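# Move foam block from closet to desk, close folding door

## Task

Get the foam block out of the closet, set it down on the desk, and close the closet's folding door. It counts as failed if the robot pushes or bumps the folding door hard enough to bend its track (when the door is already folded all the way open, even a firm shove further open can do this), if the door is slammed open or closed, or if the robot tips over or ends up leaning.

## Robot and tools

Robot: a Hello Robot Stretch 4 with one arm. It has an omni-wheel base, a lift riding up a mast, an arm that telescopes straight forward, a three-axis wrist (yaw, pitch, roll) and a five-finger hand. It stands about 1.6 m tall; the base rim lies within 0.23 m of the base origin.

Frames: the base frame sits on the floor under the base centre, x forward, y left, z up, in metres. hand_pose is reported in it for the hand point, 0.045 m in front of the palm; the printed value may be slightly off. base_odometry uses the base frame as it was at scene start, counts wheel rotation only (slip shows as travel), heading in rad, left positive, -3.142 to 3.142.

Tool move: one action per call. base is a single object holding one command, each an offset from where the base last reported itself, not a pose: translate_m (metres, forward positive, -2 to 2), strafe_m (metres, left positive, -2 to 2), rotate_rad (radians, counter-clockwise positive, -3.2 to 3.2). translate_m and strafe_m may be combined for a straight diagonal drive without turning; rotate_rad goes alone. joints is one object of absolute targets keyed by name: lift_m 0 to 1.2 m; arm_m 0 to 0.55 m extension; wrist_yaw_rad -1.134 to 4.276 (0 ahead, positive left, 3.14 tucked back, above 3.4 the arm may interfere); wrist_pitch_rad -1.117 to 4.259 (0 level, 1.57 pointing down); wrist_roll_rad -1.117 to 4.259 (0 palm up, 1.57 palm to robot's right, 3.14 palm down). Hand entries hand_little, hand_ring, hand_middle, hand_index, hand_thumb_bend, hand_thumb_turn are unitless -1 to 1, +1 open/straight (thumb_turn +1 beside palm, -1 opposite the fingers). hand_force_limit (-1 to 1, maps to about 0 to 10 N at the fingertip, 15 N for thumb motors) and hand_speed (-0.96 to 1, full speed from +0.48) are settings, not motions. Targets beyond range are clipped and reported. Optional: pace "slow"/"default"/"fast"/"max"; speeds, per-joint top speed for wrist, lift_m, arm_m; contact_limits 0 to 1 (default 0.5) for arm_m, lift_m, translate_m, strafe_m, rotate_rad, given only next to that same command; a base limit persists until the next action naming base. {"end_of_arm": "enable_torque"} goes alone and re-powers wrist motors that shut off. cameras picks images (head_camera, head_left_camera, head_right_camera, wrist_camera, all); blocking false returns after about 0.5 s while motion continues. A move with no action just reports state and all images.

wait(seconds 0 to 10) lets time pass, returning early once motion ends. stop brakes everything still moving. zoom_image takes camera and region [x0,y0,x1,y1] in pixels from the top-left, at most 504 per side, on the latest image of that camera. show_instructions shows reference pages. finished_scene ends the scene for good.

Results: base_status and joint_status give done, moving, off_target, contact_stop (something resisted; that part goes slack), time_out, limit_stop_at_own_body, limit_stop_at_tilt (lean above 6 degrees; lift, arm, wheels go slack) or torque_fault (wrist motor limp until enable_torque). After an uncommanded stop or a refused call, the remaining move, wait and finished_scene calls of that reply are skipped. on_its_own lists what the robot did unasked, such as slack joints. lidar_m: 12 distances in metres, 30-degree sectors, first straight ahead, counter-clockwise (4th left, 7th behind, 10th right); "-" means nothing seen or closer than 0.25 m. wrist_depth_mm: 7x7 grid of depths, 100 to 2000 mm. base_tilt in degrees (about 3 degrees bias). turned_by_wheels vs turned_by_imu differing over 0.1 rad hints at a collision or slip. motor_effort in percent, peak in brackets; servo_current in mA for wrist servos. hand_stopped_by gives six words for little, ring, middle, index, thumb_bend, thumb_turn: moving, target, force, stalled, fault. *_load_n are fingertip forces in N, positive when pushed open; a vanishing load means a lost grip.

Hand use: a finger motor only starts when its target changes by at least 0.002; it halts on reaching the target or when load hits hand_force_limit, then locks. For a soft grip, close at hand_speed -0.94 or below. Wrapped with thumb opposed, it holds objects roughly 35 to 65 mm thick. Scene start: force limit 0, hand_speed -0.8 (slow). Wrist camera sits behind the palm heel and can collide.

Self-collision risk: hand over the base with lift under about 0.25 (0.45 pointing down), tilting up while rolled, or yaw plus pitch below about -1.1. With the wrist tucked back, small tilts or rolls can trigger a stop.

Caution: the folding door must be moved gently; use a low contact_limits value (arm_m at 0 still needs 15 to 40 N to stop, so aim only 1 to 3 mm past contact) and slow pace, and never shove it once fully open. Don't let the block drop even a few millimetres; lower it onto the desk. Avoid hitting furniture, fast turns with an extended arm, or pulls that could tip the robot. Above lift 0.2, the base runs slower.

Each tool is called after "Call:" by a JSON object that holds its "fn" and its "kwargs", one argument or row to a line.

Reference images:

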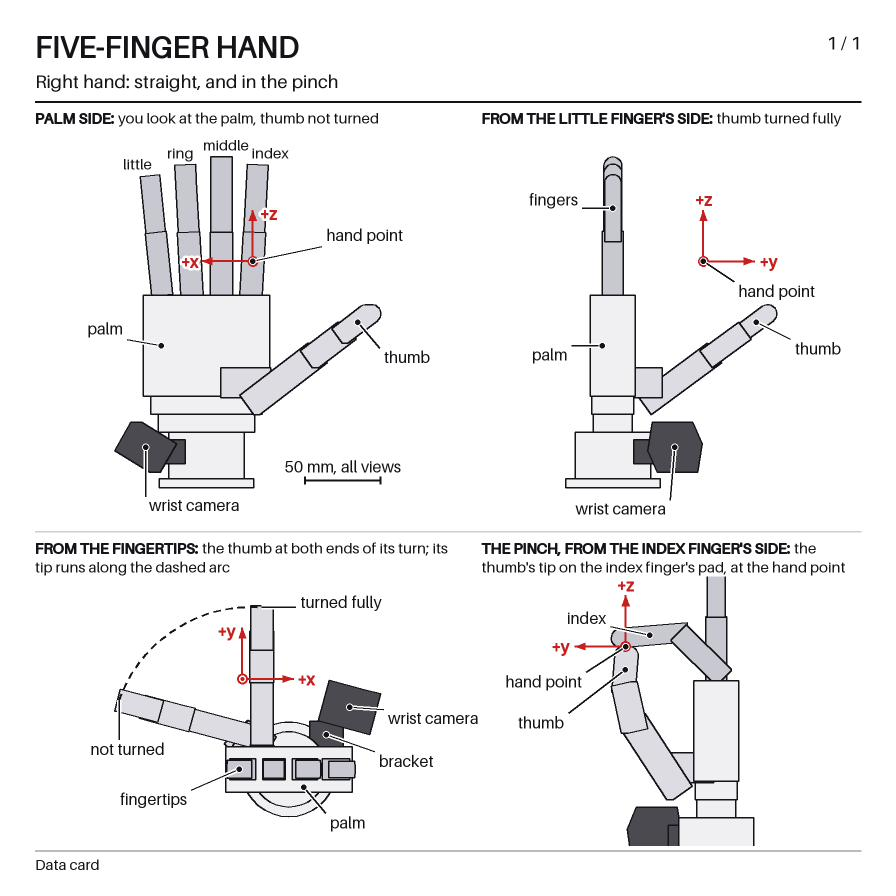

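## Session

Call:
{"fn": "move", "kwargs": {

}}

Scene clock: 0.00 s.
base_odometry: x=+0.000 y=+0.000 heading=+0.000
turned_by_wheels: +0.000
turned_by_imu: +0.000
base_tilt: forward=-1.1 right=+0.4
lidar_m: 1.68 2.40 1.98 1.12 1.13 1.39 1.31 1.34 1.62 2.50 2.81 1.86
base_status: not commanded
joint_positions: lift_m=+0.169 arm_m=+0.001 wrist_yaw_rad=+3.055 wrist_pitch_rad=+0.004 wrist_roll_rad=+0.000 hand_little=+1.000 hand_ring=+1.000 hand_middle=+1.000 hand_index=+1.000 hand_thumb_turn=+1.000 hand_thumb_bend=+1.000 hand_force_limit=+0.000 hand_speed=-0.800
joint_status: not commanded
measured_speeds: all 0
hand_stopped_by: target,target,target,target,target,target
little_load_n: 0.0
ring_load_n: 0.0
middle_load_n: 0.0
index_load_n: 0.0
thumb_bend_load_n: 0.0
thumb_turn_load_n: 0.0
motor_effort: lift_m=+21 arm_m=-4 wheel_0=-2 wheel_1=-1 wheel_2=-2
servo_current: wrist_yaw_rad=33 wrist_pitch_rad=46 wrist_roll_rad=46
hand_pose: x=-0.0388 y=+0.1370 z=+0.4062 quat_wxyz=(-0.477, -0.479, +0.522, +0.520) (m; base frame)
wrist_depth_mm: 141 142 - - - - - / - 143 - - - - - / 116 143 220 - - - 1808 / 141 156 287 - - - - / - - 1430 - - - - / 1182 1138 138 166 190 - - / 854 904 - - - - -
pictures: head_camera, head_left_camera, head_right_camera, wrist_camera
Images, in order (width x height): head_camera 420x560, head_left_camera 420x672, head_right_camera 420x672, wrist_camera 616x392.

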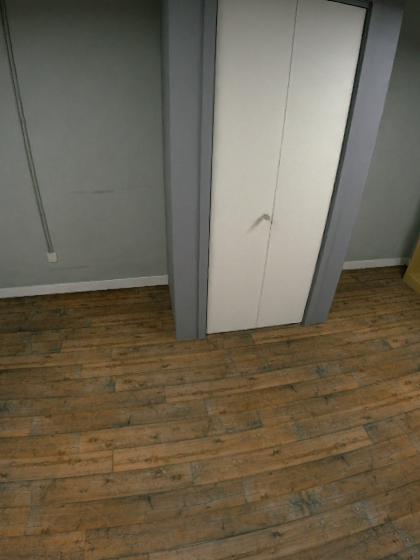

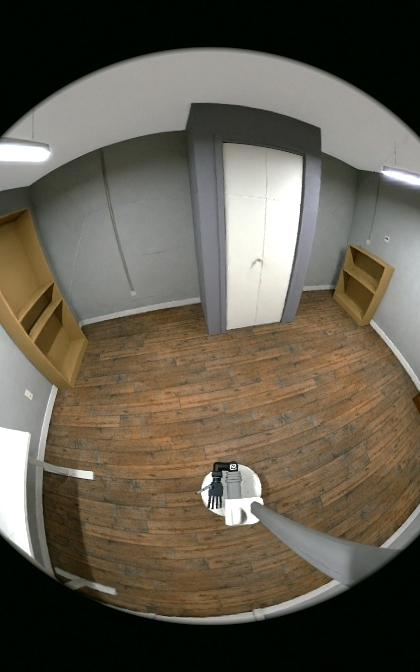

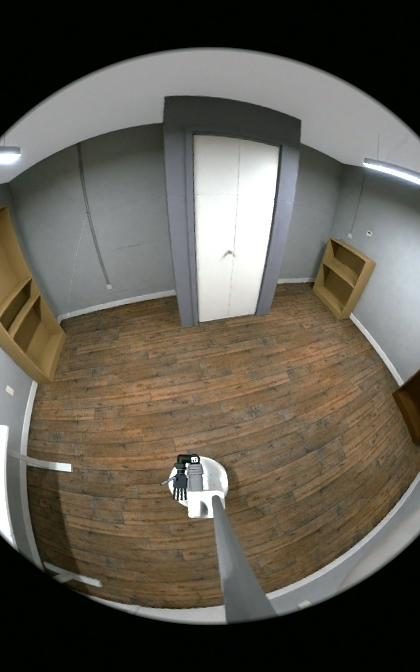

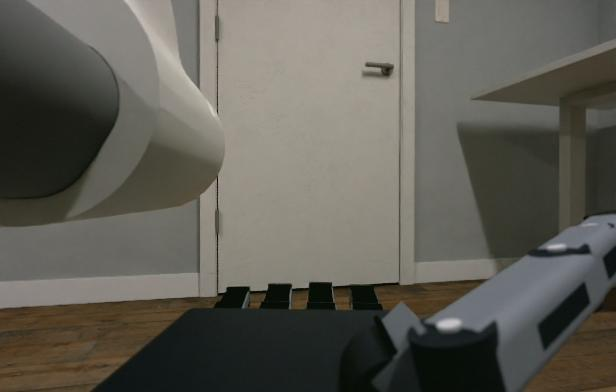

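Call:
{"fn": "zoom_image", "kwargs": {
  "camera": "head_camera",
  "region": [160, 0, 420, 350]
}}

Call:
{"fn": "zoom_image", "kwargs": {
  "camera": "head_camera",
  "region": [230, 180, 310, 260]
}}

Call:
{"fn": "zoom_image", "kwargs": {
  "camera": "head_left_camera",
  "region": [180, 90, 340, 350]
}}

Scaled by 1.440 from the camera's image (finer frame: 1200x1600).

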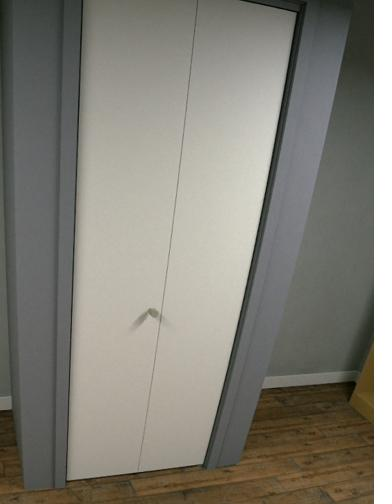

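Scaled by 6.300 from the camera's image (finer frame: 1200x1600).

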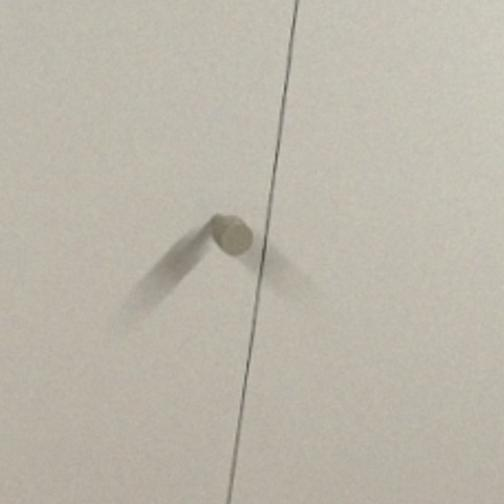

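Scaled by 1.938 from the camera's image (finer frame: 600x960).

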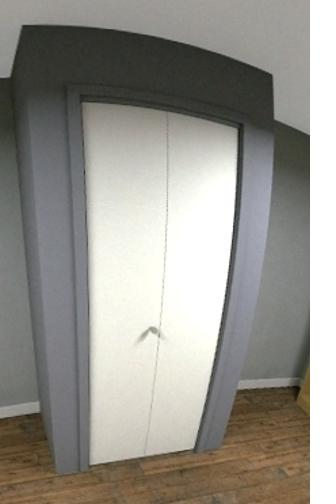

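Call:
{"fn": "move", "kwargs": {
  "base": {"rotate_rad": 1.7},
  "cameras": ["all"]
}}

Scene clock: 9.00 s.
move: done
base_odometry: x=+0.000 y=+0.000 heading=+1.700
turned_by_wheels: +1.700
turned_by_imu: +1.682
base_tilt: forward=-1.1 right=+0.4
lidar_m: 1.10 1.13 1.40 1.31 1.38 1.76 2.51 2.83 1.77 1.68 2.43 1.96
base_status: done
joint_positions: lift_m=+0.169 arm_m=+0.001 wrist_yaw_rad=+3.055 wrist_pitch_rad=+0.004 wrist_roll_rad=+0.000 hand_little=+1.000 hand_ring=+1.000 hand_middle=+1.000 hand_index=+1.000 hand_thumb_turn=+1.000 hand_thumb_bend=+1.000 hand_force_limit=+0.000 hand_speed=-0.800
joint_status: not commanded
measured_speeds: all 0
hand_stopped_by: target,target,target,target,target,target
little_load_n: 0.0
ring_load_n: 0.0
middle_load_n: 0.0
index_load_n: 0.0
thumb_bend_load_n: 0.0
thumb_turn_load_n: 0.0
motor_effort: lift_m=+21(21) arm_m=-4(5) wheel_0=+0(6) wheel_1=+0(8) wheel_2=+1(8)
servo_current: wrist_yaw_rad=46(46) wrist_pitch_rad=52(59) wrist_roll_rad=26(72)
hand_pose: x=-0.0388 y=+0.1370 z=+0.4062 quat_wxyz=(-0.477, -0.479, +0.522, +0.520)
wrist_depth_mm: 141 143 - - - - 1618 / - 142 - - - - 1576 / 116 143 241 - - - - / 141 170 - - - - - / - - - - - - - / 1308 1281 1430 166 190 - - / 842 917 - - - - -
pictures: head_camera, head_left_camera, head_right_camera, wrist_camera
Images, in order (width x height): head_camera 420x560, head_left_camera 420x672, head_right_camera 420x672, wrist_camera 616x392.

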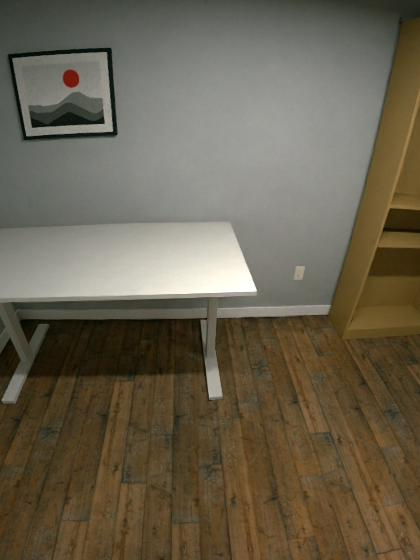

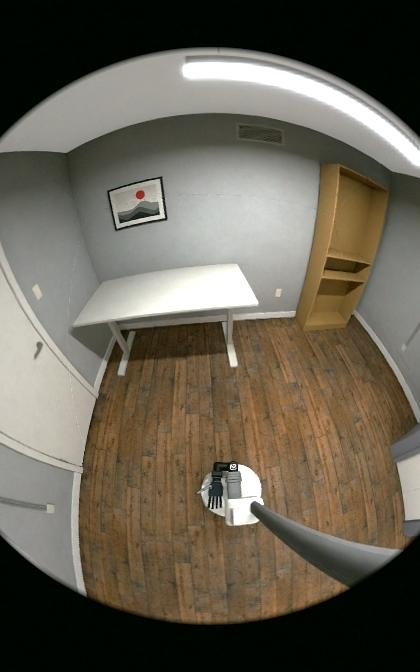

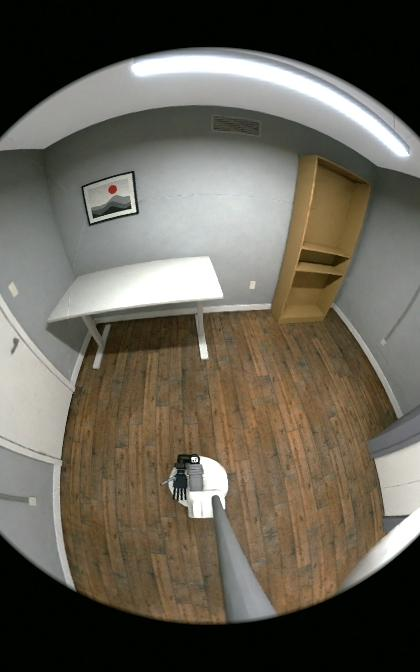

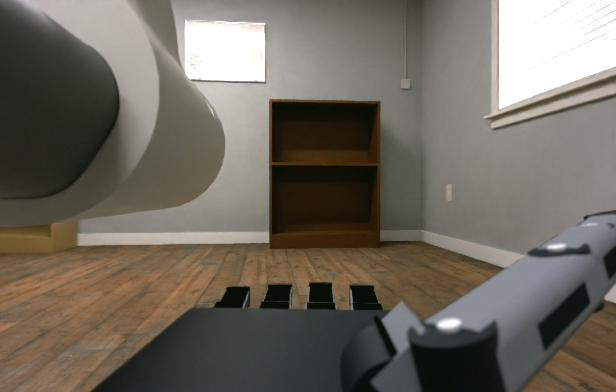

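Call:
{"fn": "move", "kwargs": {
  "base": {"rotate_rad": -1.9},
  "joints": {"wrist_yaw_rad": 0, "lift_m": 0.5},
  "cameras": ["all"]
}}

Scene clock: 24.23 s.
move: done
base_odometry: x=+0.000 y=+0.000 heading=-0.200
turned_by_wheels: -1.900
turned_by_imu: -1.874
base_tilt: forward=-1.1 right=+0.5
lidar_m: 1.67 1.68 2.03 1.13 1.12 1.21 1.33 1.32 1.46 2.30 2.50 2.08
base_status: done
joint_positions: lift_m=+0.500 arm_m=+0.001 wrist_yaw_rad=+0.003 wrist_pitch_rad=+0.004 wrist_roll_rad=+0.000 hand_little=+1.000 hand_ring=+1.000 hand_middle=+1.000 hand_index=+1.000 hand_thumb_turn=+1.000 hand_thumb_bend=+1.000 hand_force_limit=+0.000 hand_speed=-0.800
joint_status: all done
measured_speeds: all 0
hand_stopped_by: target,target,target,target,target,target
little_load_n: 0.0
ring_load_n: 0.0
middle_load_n: 0.0
index_load_n: 0.0
thumb_bend_load_n: 0.0
thumb_turn_load_n: 0.0
motor_effort: lift_m=+25(32) arm_m=-4(5) wheel_0=+1(8) wheel_1=-1(9) wheel_2=+1(8)
servo_current: wrist_yaw_rad=46(117) wrist_pitch_rad=52(59) wrist_roll_rad=59(59)
hand_pose: x=+0.3938 y=-0.1177 z=+0.7372 quat_wxyz=(+0.498, +0.500, +0.502, +0.500)
wrist_depth_mm: - - 1464 - 1756 - - / - - 1430 - 1808 - - / - - 1464 - 1756 - - / - - 1397 - 1808 - - / - - 1430 - 1756 - - / - - 138 166 189 - - / 1537 1708 - - - - -
pictures: head_camera, head_left_camera, head_right_camera, wrist_camera
Images, in order (width x height): head_camera 420x560, head_left_camera 420x672, head_right_camera 420x672, wrist_camera 616x392.

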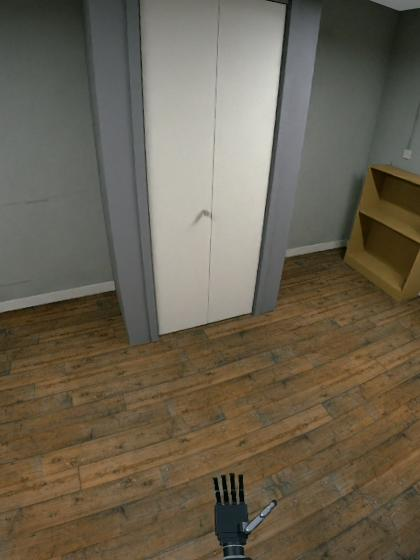

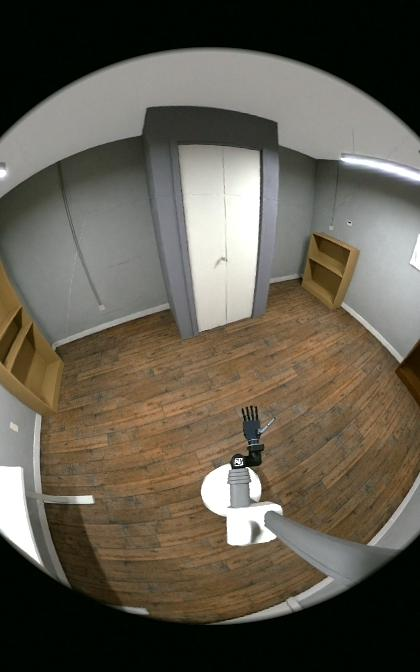

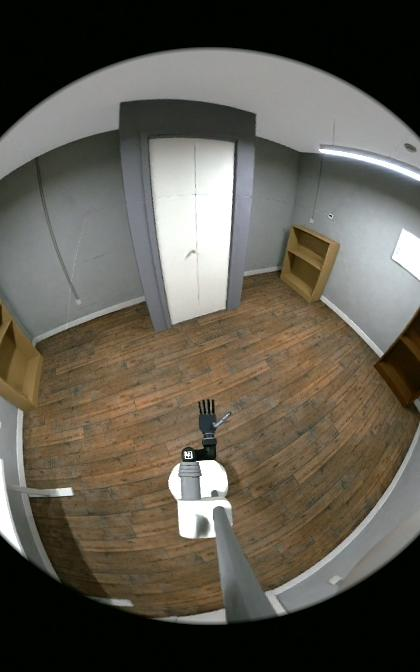

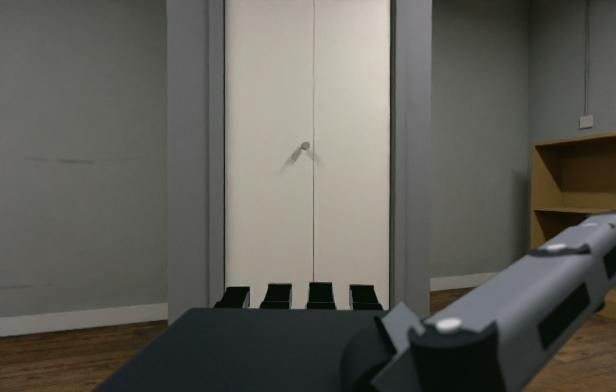

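Call:
{"fn": "move", "kwargs": {
  "base": {"rotate_rad": 0.34}
}}

Call:
{"fn": "move", "kwargs": {
  "base": {"strafe_m": -0.6, "translate_m": 0.3},
  "joints": {"lift_m": 0.75},
  "cameras": ["all"]
}}

Scene clock: 33.27 s.
move: done
base_odometry: x=+0.000 y=+0.000 heading=+0.140
turned_by_wheels: +0.340
turned_by_imu: +0.336
base_tilt: forward=-1.1 right=+0.4
lidar_m: 1.68 2.39 1.97 1.11 1.13 1.38 1.31 1.38 1.83 2.51 2.83 1.77
base_status: done
joint_positions: lift_m=+0.500 arm_m=+0.001 wrist_yaw_rad=+0.002 wrist_pitch_rad=+0.004 wrist_roll_rad=+0.000 hand_little=+1.000 hand_ring=+1.000 hand_middle=+1.000 hand_index=+1.000 hand_thumb_turn=+1.000 hand_thumb_bend=+1.000 hand_force_limit=+0.000 hand_speed=-0.800
joint_status: not commanded
measured_speeds: all 0
hand_stopped_by: target,target,target,target,target,target
little_load_n: 0.0
ring_load_n: 0.0
middle_load_n: 0.0
index_load_n: 0.0
thumb_bend_load_n: 0.0
thumb_turn_load_n: 0.0
motor_effort: lift_m=+24(25) arm_m=-3(4) wheel_0=-2(8) wheel_1=+0(7) wheel_2=-1(7)
servo_current: wrist_yaw_rad=33(52) wrist_pitch_rad=46(59) wrist_roll_rad=33(59)
hand_pose: x=+0.3938 y=-0.1178 z=+0.7372 quat_wxyz=(+0.498, +0.500, +0.502, +0.500)
wrist_depth_mm: - - - - - - 1499 / - - - - - - 1430 / - - - - - - 1464 / - - - - - - 1430 / - - - - - - - / - - - 166 - - - / 1576 1661 - - - - -
pictures: none

Scene clock: 37.00 s.
move: done
base_odometry: x=+0.381 y=-0.552 heading=+0.140
turned_by_wheels: +0.000
turned_by_imu: +0.001
base_tilt: forward=-1.1 right=+0.4
lidar_m: 1.36 1.43 2.38 1.72 1.77 1.70 1.61 1.64 2.00 1.93 2.15 1.47
base_status: done
joint_positions: lift_m=+0.750 arm_m=+0.001 wrist_yaw_rad=+0.002 wrist_pitch_rad=+0.004 wrist_roll_rad=+0.000 hand_little=+1.000 hand_ring=+1.000 hand_middle=+1.000 hand_index=+1.000 hand_thumb_turn=+1.000 hand_thumb_bend=+1.000 hand_force_limit=+0.000 hand_speed=-0.800
joint_status: all done
measured_speeds: all 0
hand_stopped_by: target,target,target,target,target,target
little_load_n: 0.0
ring_load_n: 0.0
middle_load_n: 0.0
index_load_n: 0.0
thumb_bend_load_n: 0.0
thumb_turn_load_n: 0.0
motor_effort: lift_m=+24(33) arm_m=-4(5) wheel_0=-1(11) wheel_1=-1(8) wheel_2=+0(6)
servo_current: wrist_yaw_rad=26(39) wrist_pitch_rad=52(65) wrist_roll_rad=46(65)
hand_pose: x=+0.3938 y=-0.1178 z=+0.9873 quat_wxyz=(+0.498, +0.500, +0.502, +0.500)
wrist_depth_mm: - 1160 1160 - - 1138 - / - 1160 1182 - - 1160 - / - 1182 1182 - - 1182 - / - 1160 1160 - - 1160 - / - 1160 1182 - - 1160 - / - 1182 138 165 167 - - / - - - - - - -
pictures: head_camera, head_left_camera, head_right_camera, wrist_camera
Images, in order (width x height): head_camera 420x560, head_left_camera 420x672, head_right_camera 420x672, wrist_camera 616x392.

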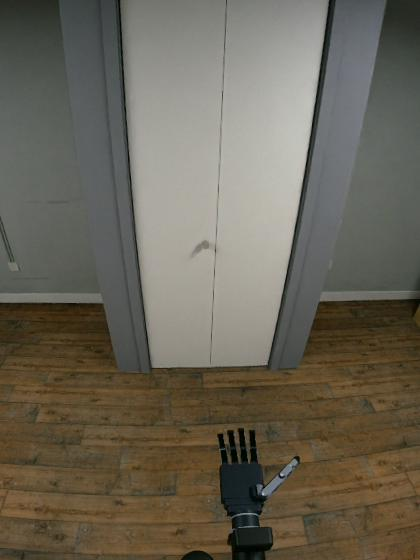

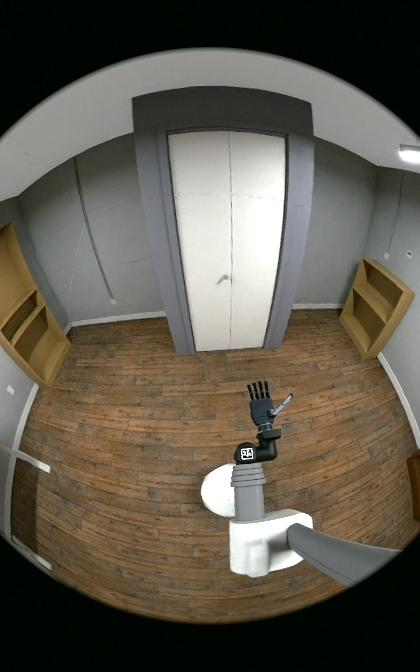

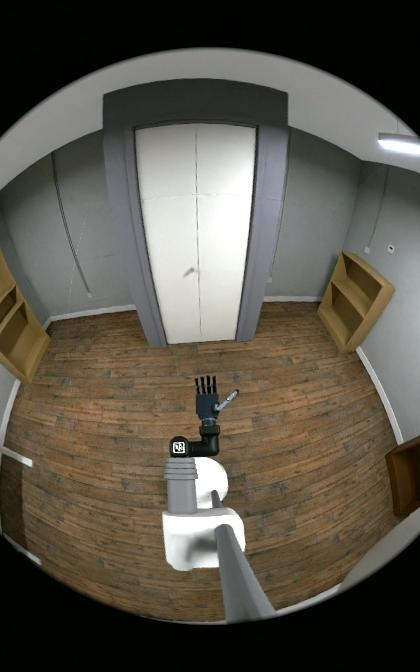

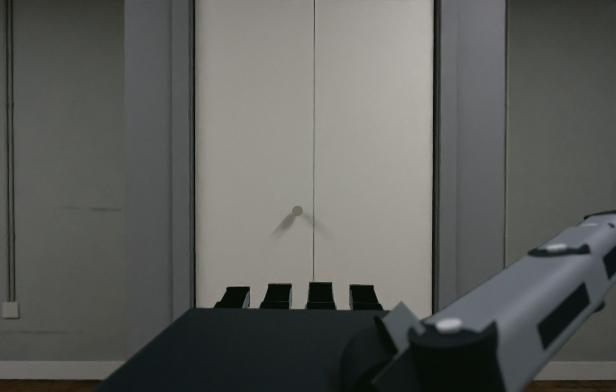

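Call:
{"fn": "zoom_image", "kwargs": {
  "camera": "wrist_camera",
  "region": [260, 180, 340, 240]
}}

Call:
{"fn": "zoom_image", "kwargs": {
  "camera": "head_camera",
  "region": [170, 220, 250, 280]
}}

Call:
{"fn": "zoom_image", "kwargs": {
  "camera": "head_left_camera",
  "region": [130, 90, 320, 360]
}}

Scaled by 6.300.

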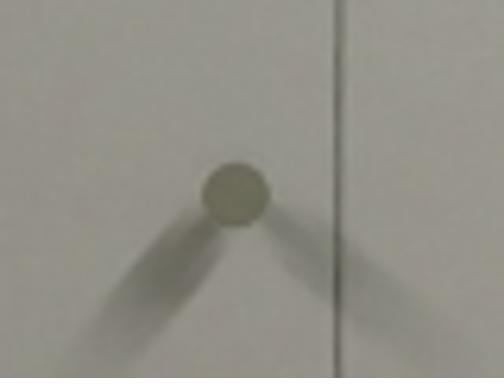

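Scaled by 6.300 from the camera's image (finer frame: 1200x1600).

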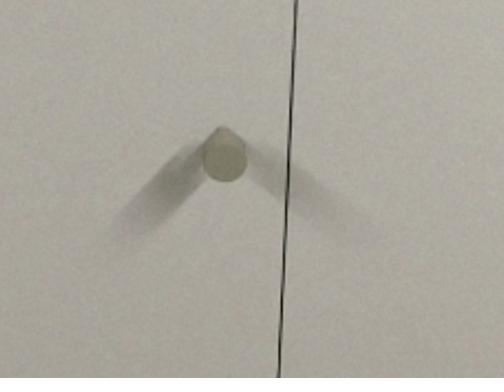

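Scaled by 1.867 from the camera's image (finer frame: 600x960).

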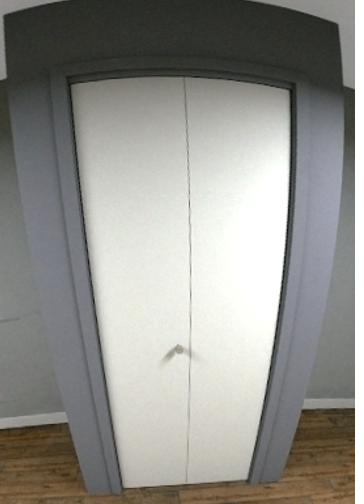

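Call:
{"fn": "move", "kwargs": {
  "base": {"strafe_m": -0.275, "translate_m": 0.55},
  "joints": {"lift_m": 0.705, "wrist_yaw_rad": 1.571, "hand_thumb_turn": -1},
  "cameras": ["all"]
}}

Scene clock: 93.33 s.
move: done
base_odometry: x=+0.964 y=-0.748 heading=+0.140
turned_by_wheels: +0.000
turned_by_imu: +0.003
base_tilt: forward=-1.1 right=+0.4
lidar_m: 0.86 0.85 2.17 2.47 2.10 2.26 2.16 2.21 1.86 1.91 1.69 0.88
base_status: done
joint_positions: lift_m=+0.705 arm_m=+0.001 wrist_yaw_rad=+1.568 wrist_pitch_rad=+0.004 wrist_roll_rad=+0.000 hand_little=+1.000 hand_ring=+1.000 hand_middle=+1.000 hand_index=+1.000 hand_thumb_turn=-1.000 hand_thumb_bend=+1.000 hand_force_limit=+0.000 hand_speed=-0.800
joint_status: all done
measured_speeds: all 0
hand_stopped_by: target,target,target,target,target,target
little_load_n: 0.0
ring_load_n: 0.0
middle_load_n: 0.0
index_load_n: 0.0
thumb_bend_load_n: 0.0
thumb_turn_load_n: 0.0
motor_effort: lift_m=+18(22) arm_m=-4(5) wheel_0=+1(10) wheel_1=+1(5) wheel_2=+0(10)
servo_current: wrist_yaw_rad=39(137) wrist_pitch_rad=46(59) wrist_roll_rad=46(65)
hand_pose: x=+0.2906 y=+0.2214 z=+0.9428 quat_wxyz=(+0.001, +0.001, +0.708, +0.706)
wrist_depth_mm: - - - - - - - / - - - - 113 - - / - - - - - - - / - - - - - - - / - - - - - - - / - - - 166 - - - / - - - - - - 1808
pictures: head_camera, head_left_camera, head_right_camera, wrist_camera
Images, in order (width x height): head_camera 420x560, head_left_camera 420x672, head_right_camera 420x672, wrist_camera 616x392.

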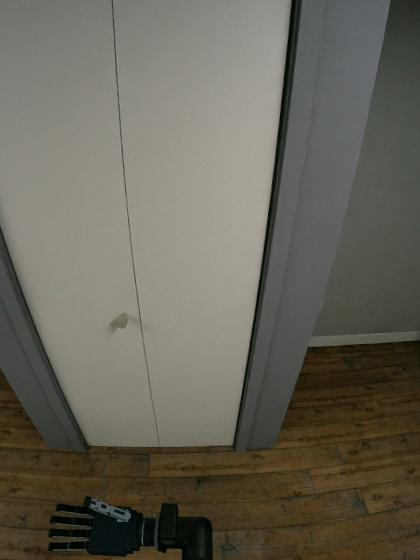

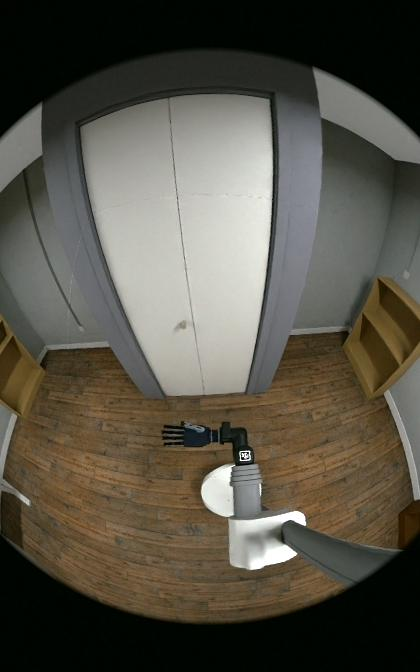

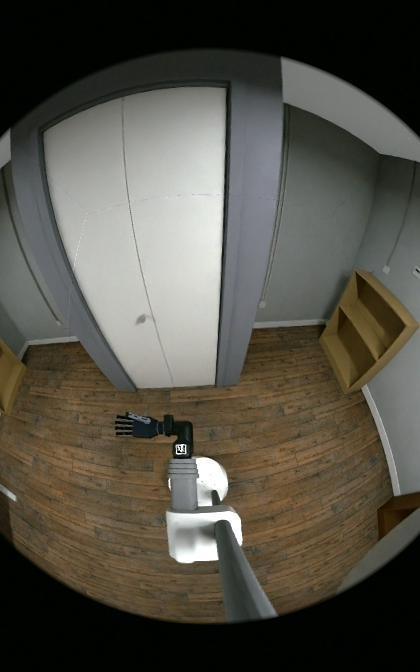

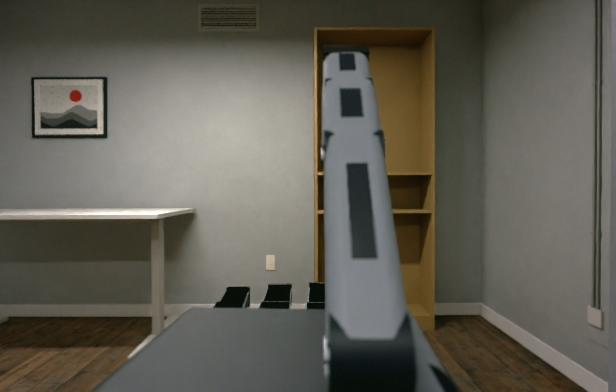

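Call:
{"fn": "move", "kwargs": {
  "base": {"translate_m": 0.2},
  "joints": {"arm_m": 0.25},
  "cameras": ["head_camera", "head_left_camera", "wrist_camera"]
}}

Call:
{"fn": "zoom_image", "kwargs": {
  "camera": "head_camera",
  "region": [20, 340, 220, 560]
}}

Call:
{"fn": "zoom_image", "kwargs": {
  "camera": "head_left_camera",
  "region": [120, 300, 280, 480]
}}

Scene clock: 101.60 s.
move: done
base_odometry: x=+1.162 y=-0.720 heading=+0.140
turned_by_wheels: +0.000
turned_by_imu: +0.002
base_tilt: forward=-1.1 right=+0.4
lidar_m: 0.66 0.65 0.88 2.52 2.18 2.49 2.36 2.39 1.96 1.62 1.64 0.64
base_status: done
joint_positions: lift_m=+0.705 arm_m=+0.250 wrist_yaw_rad=+1.569 wrist_pitch_rad=+0.004 wrist_roll_rad=+0.000 hand_little=+1.000 hand_ring=+1.000 hand_middle=+1.000 hand_index=+1.000 hand_thumb_turn=-1.000 hand_thumb_bend=+1.000 hand_force_limit=+0.000 hand_speed=-0.800
joint_status: all done
measured_speeds: all 0
hand_stopped_by: target,target,target,target,target,target
little_load_n: 0.0
ring_load_n: 0.0
middle_load_n: 0.0
index_load_n: 0.0
thumb_bend_load_n: 0.0
thumb_turn_load_n: 0.0
motor_effort: lift_m=+18(18) arm_m=+9(13) wheel_0=+0(7) wheel_1=+2(7) wheel_2=+0(10)
servo_current: wrist_yaw_rad=39(52) wrist_pitch_rad=46(59) wrist_roll_rad=33(78)
hand_pose: x=+0.5392 y=+0.2215 z=+0.9428 quat_wxyz=(+0.001, +0.001, +0.708, +0.706)
wrist_depth_mm: - - - - 517 319 236 / - - - - 445 320 224 / - - - - - 319 224 / - - - - - 298 172 / - - - - - 300 214 / - - - 166 - 279 236 / - - - - - - 236
Images, in order (width x height): head_camera 420x560, head_left_camera 420x672, wrist_camera 616x392.

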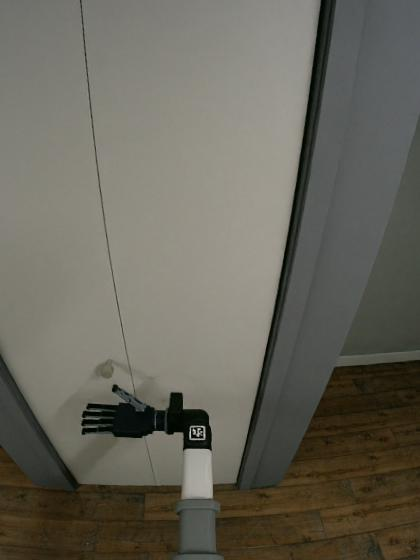

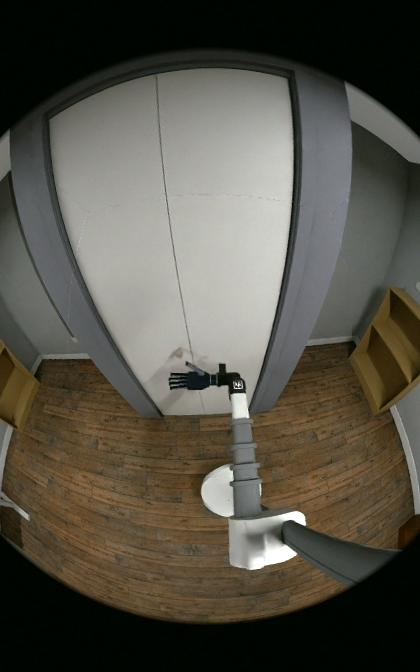

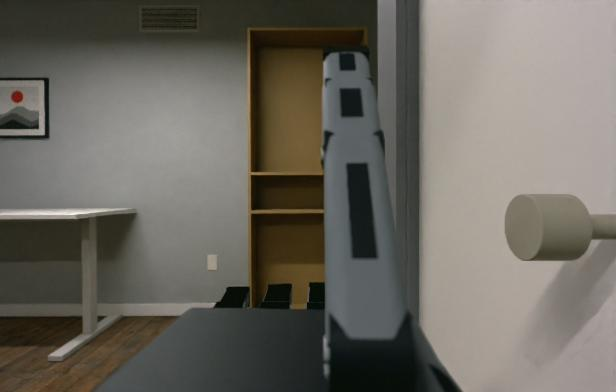

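Scaled by 2.291 from the camera's image (finer frame: 1200x1600).

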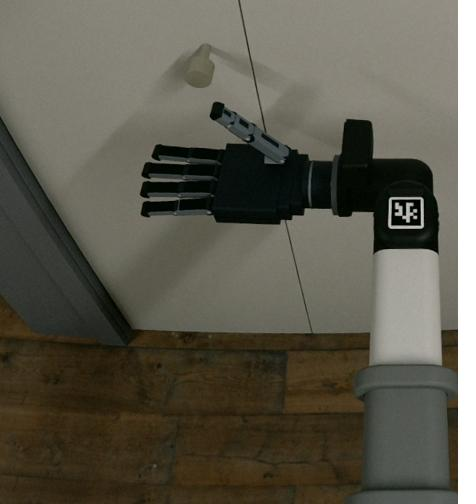

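Scaled by 2.800 from the camera's image (finer frame: 600x960).

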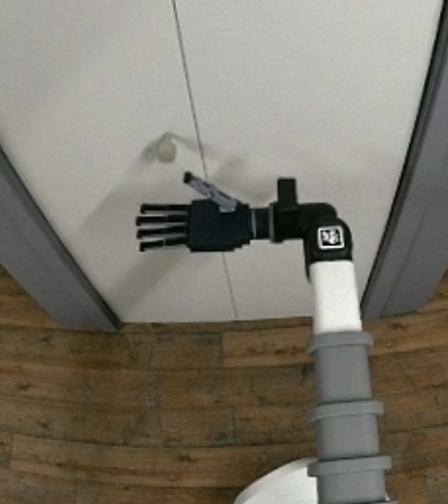

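Call:
{"fn": "move", "kwargs": {
  "base": {"strafe_m": 0.028},
  "joints": {"arm_m": 0.31, "lift_m": 0.675},
  "cameras": ["head_camera", "head_left_camera", "wrist_camera"]
}}

Call:
{"fn": "zoom_image", "kwargs": {
  "camera": "head_camera",
  "region": [50, 320, 170, 440]
}}

Scene clock: 133.30 s.
move: done
base_odometry: x=+1.158 y=-0.692 heading=+0.140
turned_by_wheels: +0.000
turned_by_imu: +0.002
base_tilt: forward=-1.1 right=+0.4
lidar_m: 0.64 0.69 0.89 2.48 2.12 2.48 2.37 2.40 1.99 1.64 1.66 0.67
base_status: done
joint_positions: lift_m=+0.675 arm_m=+0.310 wrist_yaw_rad=+1.569 wrist_pitch_rad=+0.004 wrist_roll_rad=+0.000 hand_little=+1.000 hand_ring=+1.000 hand_middle=+1.000 hand_index=+1.000 hand_thumb_turn=-1.000 hand_thumb_bend=+1.000 hand_force_limit=+0.000 hand_speed=-0.800
joint_status: all done
measured_speeds: all 0
hand_stopped_by: target,target,target,target,target,target
little_load_n: 0.0
ring_load_n: 0.0
middle_load_n: 0.0
index_load_n: 0.0
thumb_bend_load_n: 0.0
thumb_turn_load_n: 0.0
motor_effort: lift_m=+17(19) arm_m=+9(12) wheel_0=+1(8) wheel_1=+2(9) wheel_2=-1(3)
servo_current: wrist_yaw_rad=26(46) wrist_pitch_rad=46(52) wrist_roll_rad=52(65)
hand_pose: x=+0.5992 y=+0.2215 z=+0.9128 quat_wxyz=(+0.001, +0.001, +0.708, +0.706)
wrist_depth_mm: - - - - 384 194 143 / - - - - 271 195 - / - - - - - 144 - / - - - - - 171 144 / - - - - - 182 144 / - - - 165 - 183 144 / 1921 - - - - - 144
Images, in order (width x height): head_camera 420x560, head_left_camera 420x672, wrist_camera 616x392.

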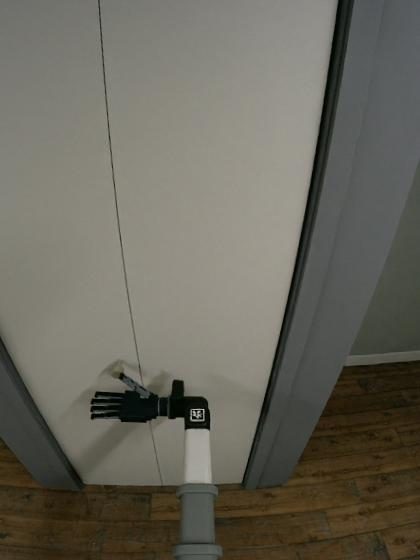

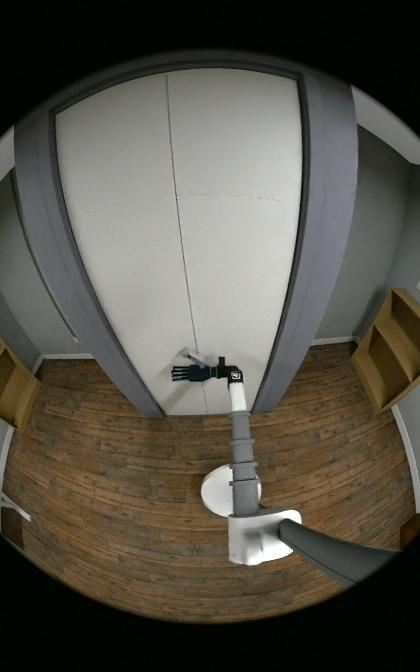

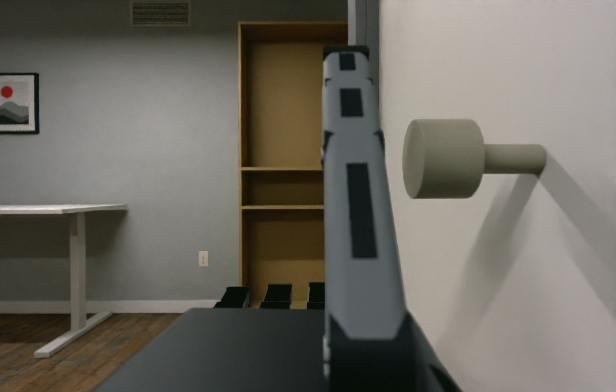

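Scaled by 4.200 from the camera's image (finer frame: 1200x1600).

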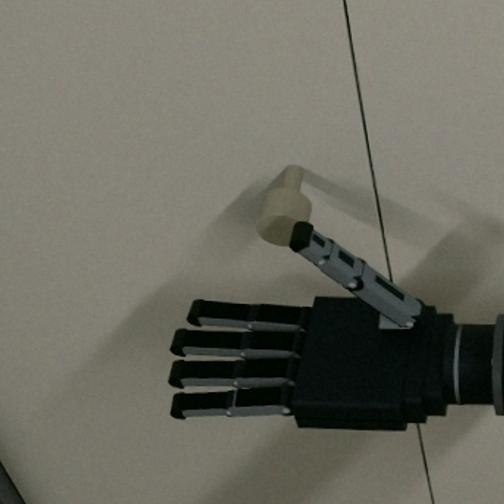

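Call:
{"fn": "move", "kwargs": {
  "joints": {"arm_m": 0.341},
  "pace": "slow",
  "contact_limits": {"arm_m": 0.1},
  "cameras": ["head_camera", "wrist_camera"]
}}

Call:
{"fn": "zoom_image", "kwargs": {
  "camera": "head_camera",
  "region": [70, 320, 170, 420]
}}

Scene clock: 149.70 s.
move: done
base_odometry: x=+1.158 y=-0.692 heading=+0.140
turned_by_wheels: +0.000
turned_by_imu: +0.001
base_tilt: forward=-1.1 right=+0.4
lidar_m: 0.66 0.68 0.91 2.50 2.14 2.50 2.36 2.40 1.98 1.64 1.68 0.68
base_status: not commanded
joint_positions: lift_m=+0.675 arm_m=+0.341 wrist_yaw_rad=+1.569 wrist_pitch_rad=+0.004 wrist_roll_rad=+0.000 hand_little=+1.000 hand_ring=+1.000 hand_middle=+1.000 hand_index=+1.000 hand_thumb_turn=-1.000 hand_thumb_bend=+1.000 hand_force_limit=+0.000 hand_speed=-0.800
joint_status: all done
measured_speeds: all 0
hand_stopped_by: target,target,target,target,target,target
little_load_n: 0.0
ring_load_n: 0.0
middle_load_n: 0.0
index_load_n: 0.0
thumb_bend_load_n: 0.0
thumb_turn_load_n: 0.0
motor_effort: lift_m=+17(18) arm_m=+9(13) wheel_0=+1(1) wheel_1=+2(2) wheel_2=-2(2)
servo_current: wrist_yaw_rad=33(46) wrist_pitch_rad=59(59) wrist_roll_rad=59(59)
contact_limits: arm_m 0.1
hand_pose: x=+0.6302 y=+0.2215 z=+0.9128 quat_wxyz=(+0.001, +0.001, +0.708, +0.706)
wrist_depth_mm: - - - - 256 130 - / - - - - 181 130 - / - - - - - 140 - / - - - - - 130 - / - - - - - 122 - / - - - 166 - 131 - / 1983 - - - - 114 -
Images, in order (width x height): head_camera 420x560, wrist_camera 616x392.

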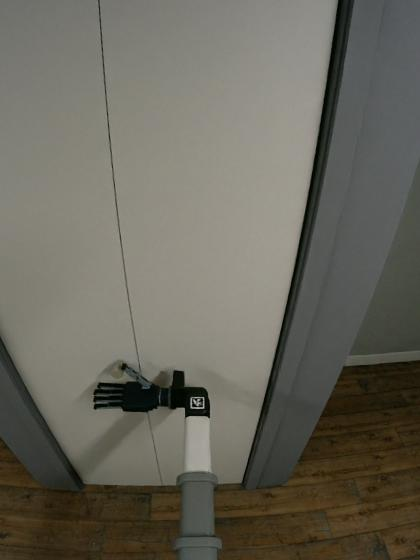

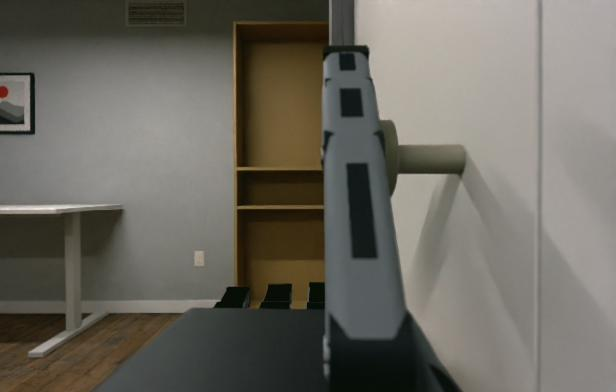

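Scaled by 5.040 from the camera's image (finer frame: 1200x1600).

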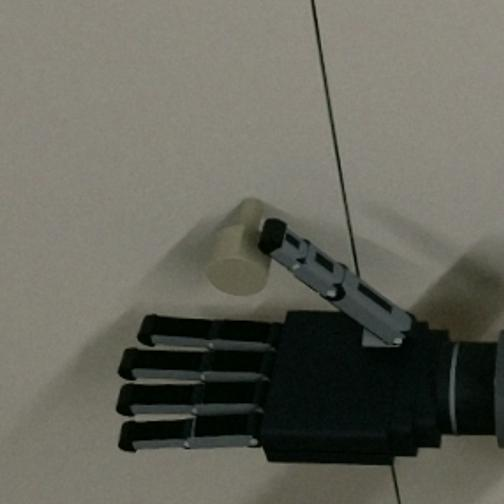

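Call:
{"fn": "move", "kwargs": {
  "joints": {"hand_index": -0.4, "hand_thumb_bend": -0.4, "hand_speed": -0.85, "hand_force_limit": -0.1},
  "cameras": ["head_camera", "wrist_camera"]
}}

Call:
{"fn": "zoom_image", "kwargs": {
  "camera": "head_camera",
  "region": [70, 320, 170, 420]
}}

Scene clock: 160.23 s.
move: off_target
base_odometry: x=+1.158 y=-0.692 heading=+0.140
turned_by_wheels: +0.000
turned_by_imu: +0.002
base_tilt: forward=-1.1 right=+0.4
lidar_m: 0.65 0.67 0.91 2.48 2.15 2.49 2.37 2.40 1.99 1.67 1.67 0.68
base_status: not commanded
joint_positions: lift_m=+0.675 arm_m=+0.341 wrist_yaw_rad=+1.569 wrist_pitch_rad=+0.003 wrist_roll_rad=+0.000 hand_little=+1.000 hand_ring=+1.000 hand_middle=+1.000 hand_index=-0.068 hand_thumb_turn=-1.000 hand_thumb_bend=+0.461 hand_force_limit=-0.100 hand_speed=-0.850
joint_status: hand_index off_target (ended at -0.068, target -0.400); hand_thumb_bend off_target (ended at +0.461, target -0.400); the others done
measured_speeds: all 0
hand_stopped_by: target,target,target,force,force,target
little_load_n: 0.0
ring_load_n: 0.0
middle_load_n: 0.0
index_load_n: 5.5
thumb_bend_load_n: 8.5
thumb_turn_load_n: 0.5
motor_effort: lift_m=+17(18) arm_m=+9(10) wheel_0=+0(1) wheel_1=+2(2) wheel_2=-1(2)
servo_current: wrist_yaw_rad=39(46) wrist_pitch_rad=52(59) wrist_roll_rad=26(72)
contact_limits: arm_m 0.1
hand_pose: x=+0.6302 y=+0.2214 z=+0.9131 quat_wxyz=(+0.001, +0.001, +0.708, +0.706)
wrist_depth_mm: - - - - 265 143 - / - - - - 264 143 - / - - - - 185 142 - / - - - - - 132 - / - - - - - 131 - / - - - 166 - 131 - / - - - - - 114 -
Images, in order (width x height): head_camera 420x560, wrist_camera 616x392.

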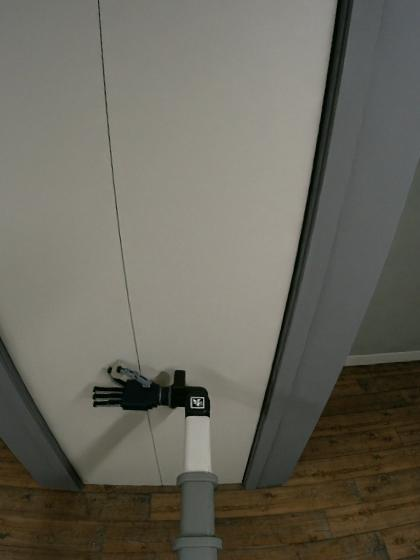

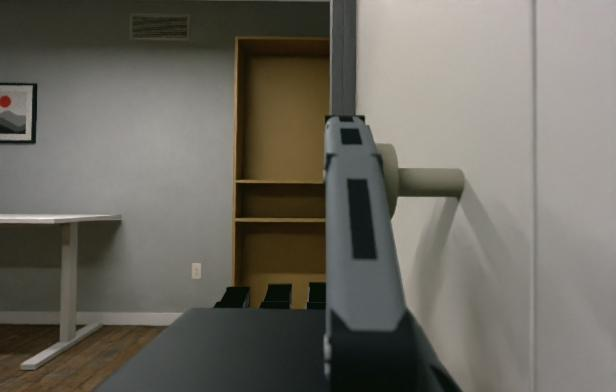

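Scaled by 5.040 from the camera's image (finer frame: 1200x1600).

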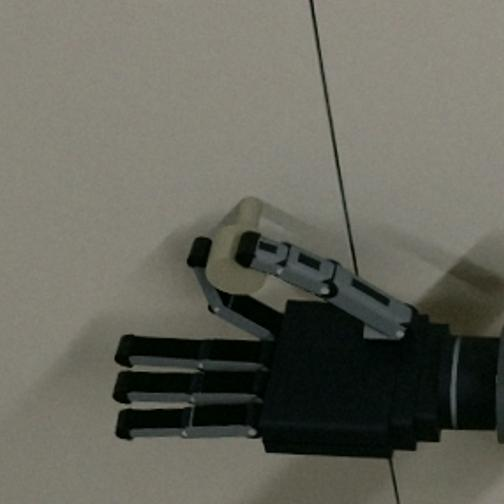

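Call:
{"fn": "move", "kwargs": {
  "joints": {"arm_m": 0.301},
  "pace": "slow",
  "contact_limits": {"arm_m": 0.3},
  "cameras": ["head_camera", "wrist_camera"]
}}

Call:
{"fn": "zoom_image", "kwargs": {
  "camera": "head_camera",
  "region": [0, 300, 260, 500]
}}

Scene clock: 167.10 s.
move: done
base_odometry: x=+1.158 y=-0.692 heading=+0.141
turned_by_wheels: +0.000
turned_by_imu: +0.003
base_tilt: forward=-1.0 right=+0.5
lidar_m: 0.60 0.62 0.89 2.49 2.12 2.49 2.36 2.40 1.99 1.65 1.67 0.69
base_status: not commanded
joint_positions: lift_m=+0.675 arm_m=+0.301 wrist_yaw_rad=+1.573 wrist_pitch_rad=+0.003 wrist_roll_rad=+0.000 hand_little=+1.000 hand_ring=+1.000 hand_middle=+1.000 hand_index=-0.068 hand_thumb_turn=-1.000 hand_thumb_bend=+0.461 hand_force_limit=-0.100 hand_speed=-0.850
joint_status: all done
measured_speeds: all 0
hand_stopped_by: target,target,target,force,force,target
little_load_n: 0.0
ring_load_n: 0.0
middle_load_n: 0.0
index_load_n: 8.5
thumb_bend_load_n: 8.0
thumb_turn_load_n: -2.5
motor_effort: lift_m=+17(18) arm_m=-9(13) wheel_0=+3(3) wheel_1=+2(3) wheel_2=+1(2)
servo_current: wrist_yaw_rad=46(46) wrist_pitch_rad=39(52) wrist_roll_rad=39(72)
contact_limits: arm_m 0.3
hand_pose: x=+0.5900 y=+0.2218 z=+0.9131 quat_wxyz=(-0.001, -0.001, +0.708, +0.706)
wrist_depth_mm: - - - - 480 119 - / - - - - 473 119 - / - - - - 188 135 - / - - - - - 133 - / - - - - - 116 - / - - - 166 - - - / 1983 - - - - - -
Images, in order (width x height): head_camera 420x560, wrist_camera 616x392.

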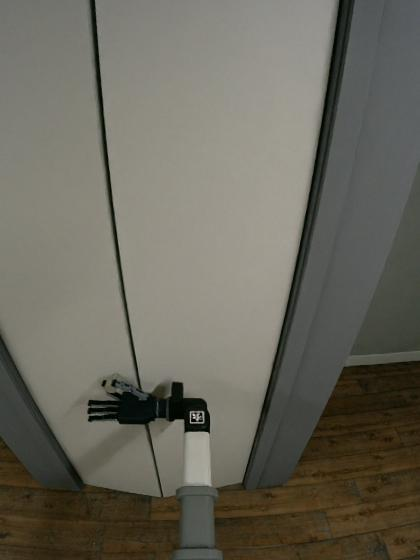

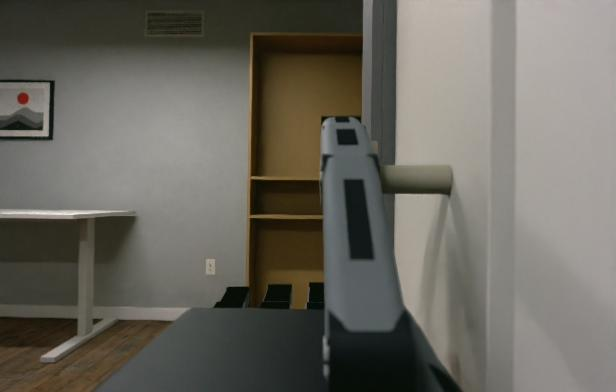

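Scaled by 1.938 from the camera's image (finer frame: 1200x1600).

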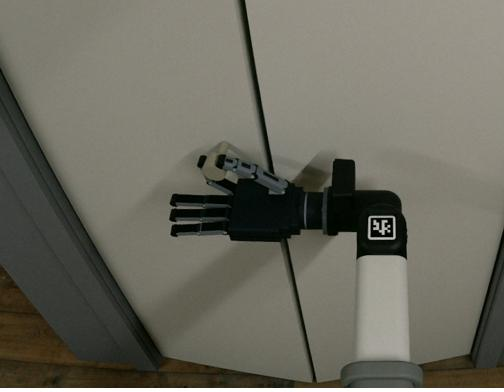

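Call:
{"fn": "zoom_image", "kwargs": {
  "camera": "head_camera",
  "region": [0, 320, 110, 500]
}}

Call:
{"fn": "zoom_image", "kwargs": {
  "camera": "head_camera",
  "region": [210, 320, 320, 500]
}}

Scaled by 2.800 from the camera's image (finer frame: 1200x1600).

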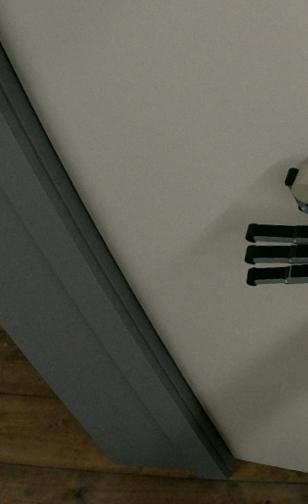

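Scaled by 2.800 from the camera's image (finer frame: 1200x1600).

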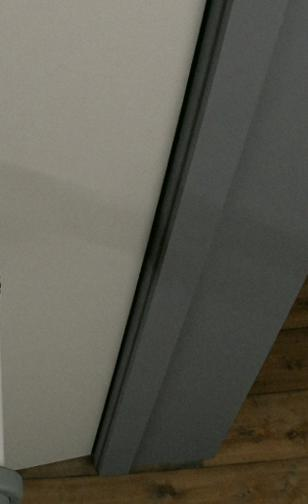

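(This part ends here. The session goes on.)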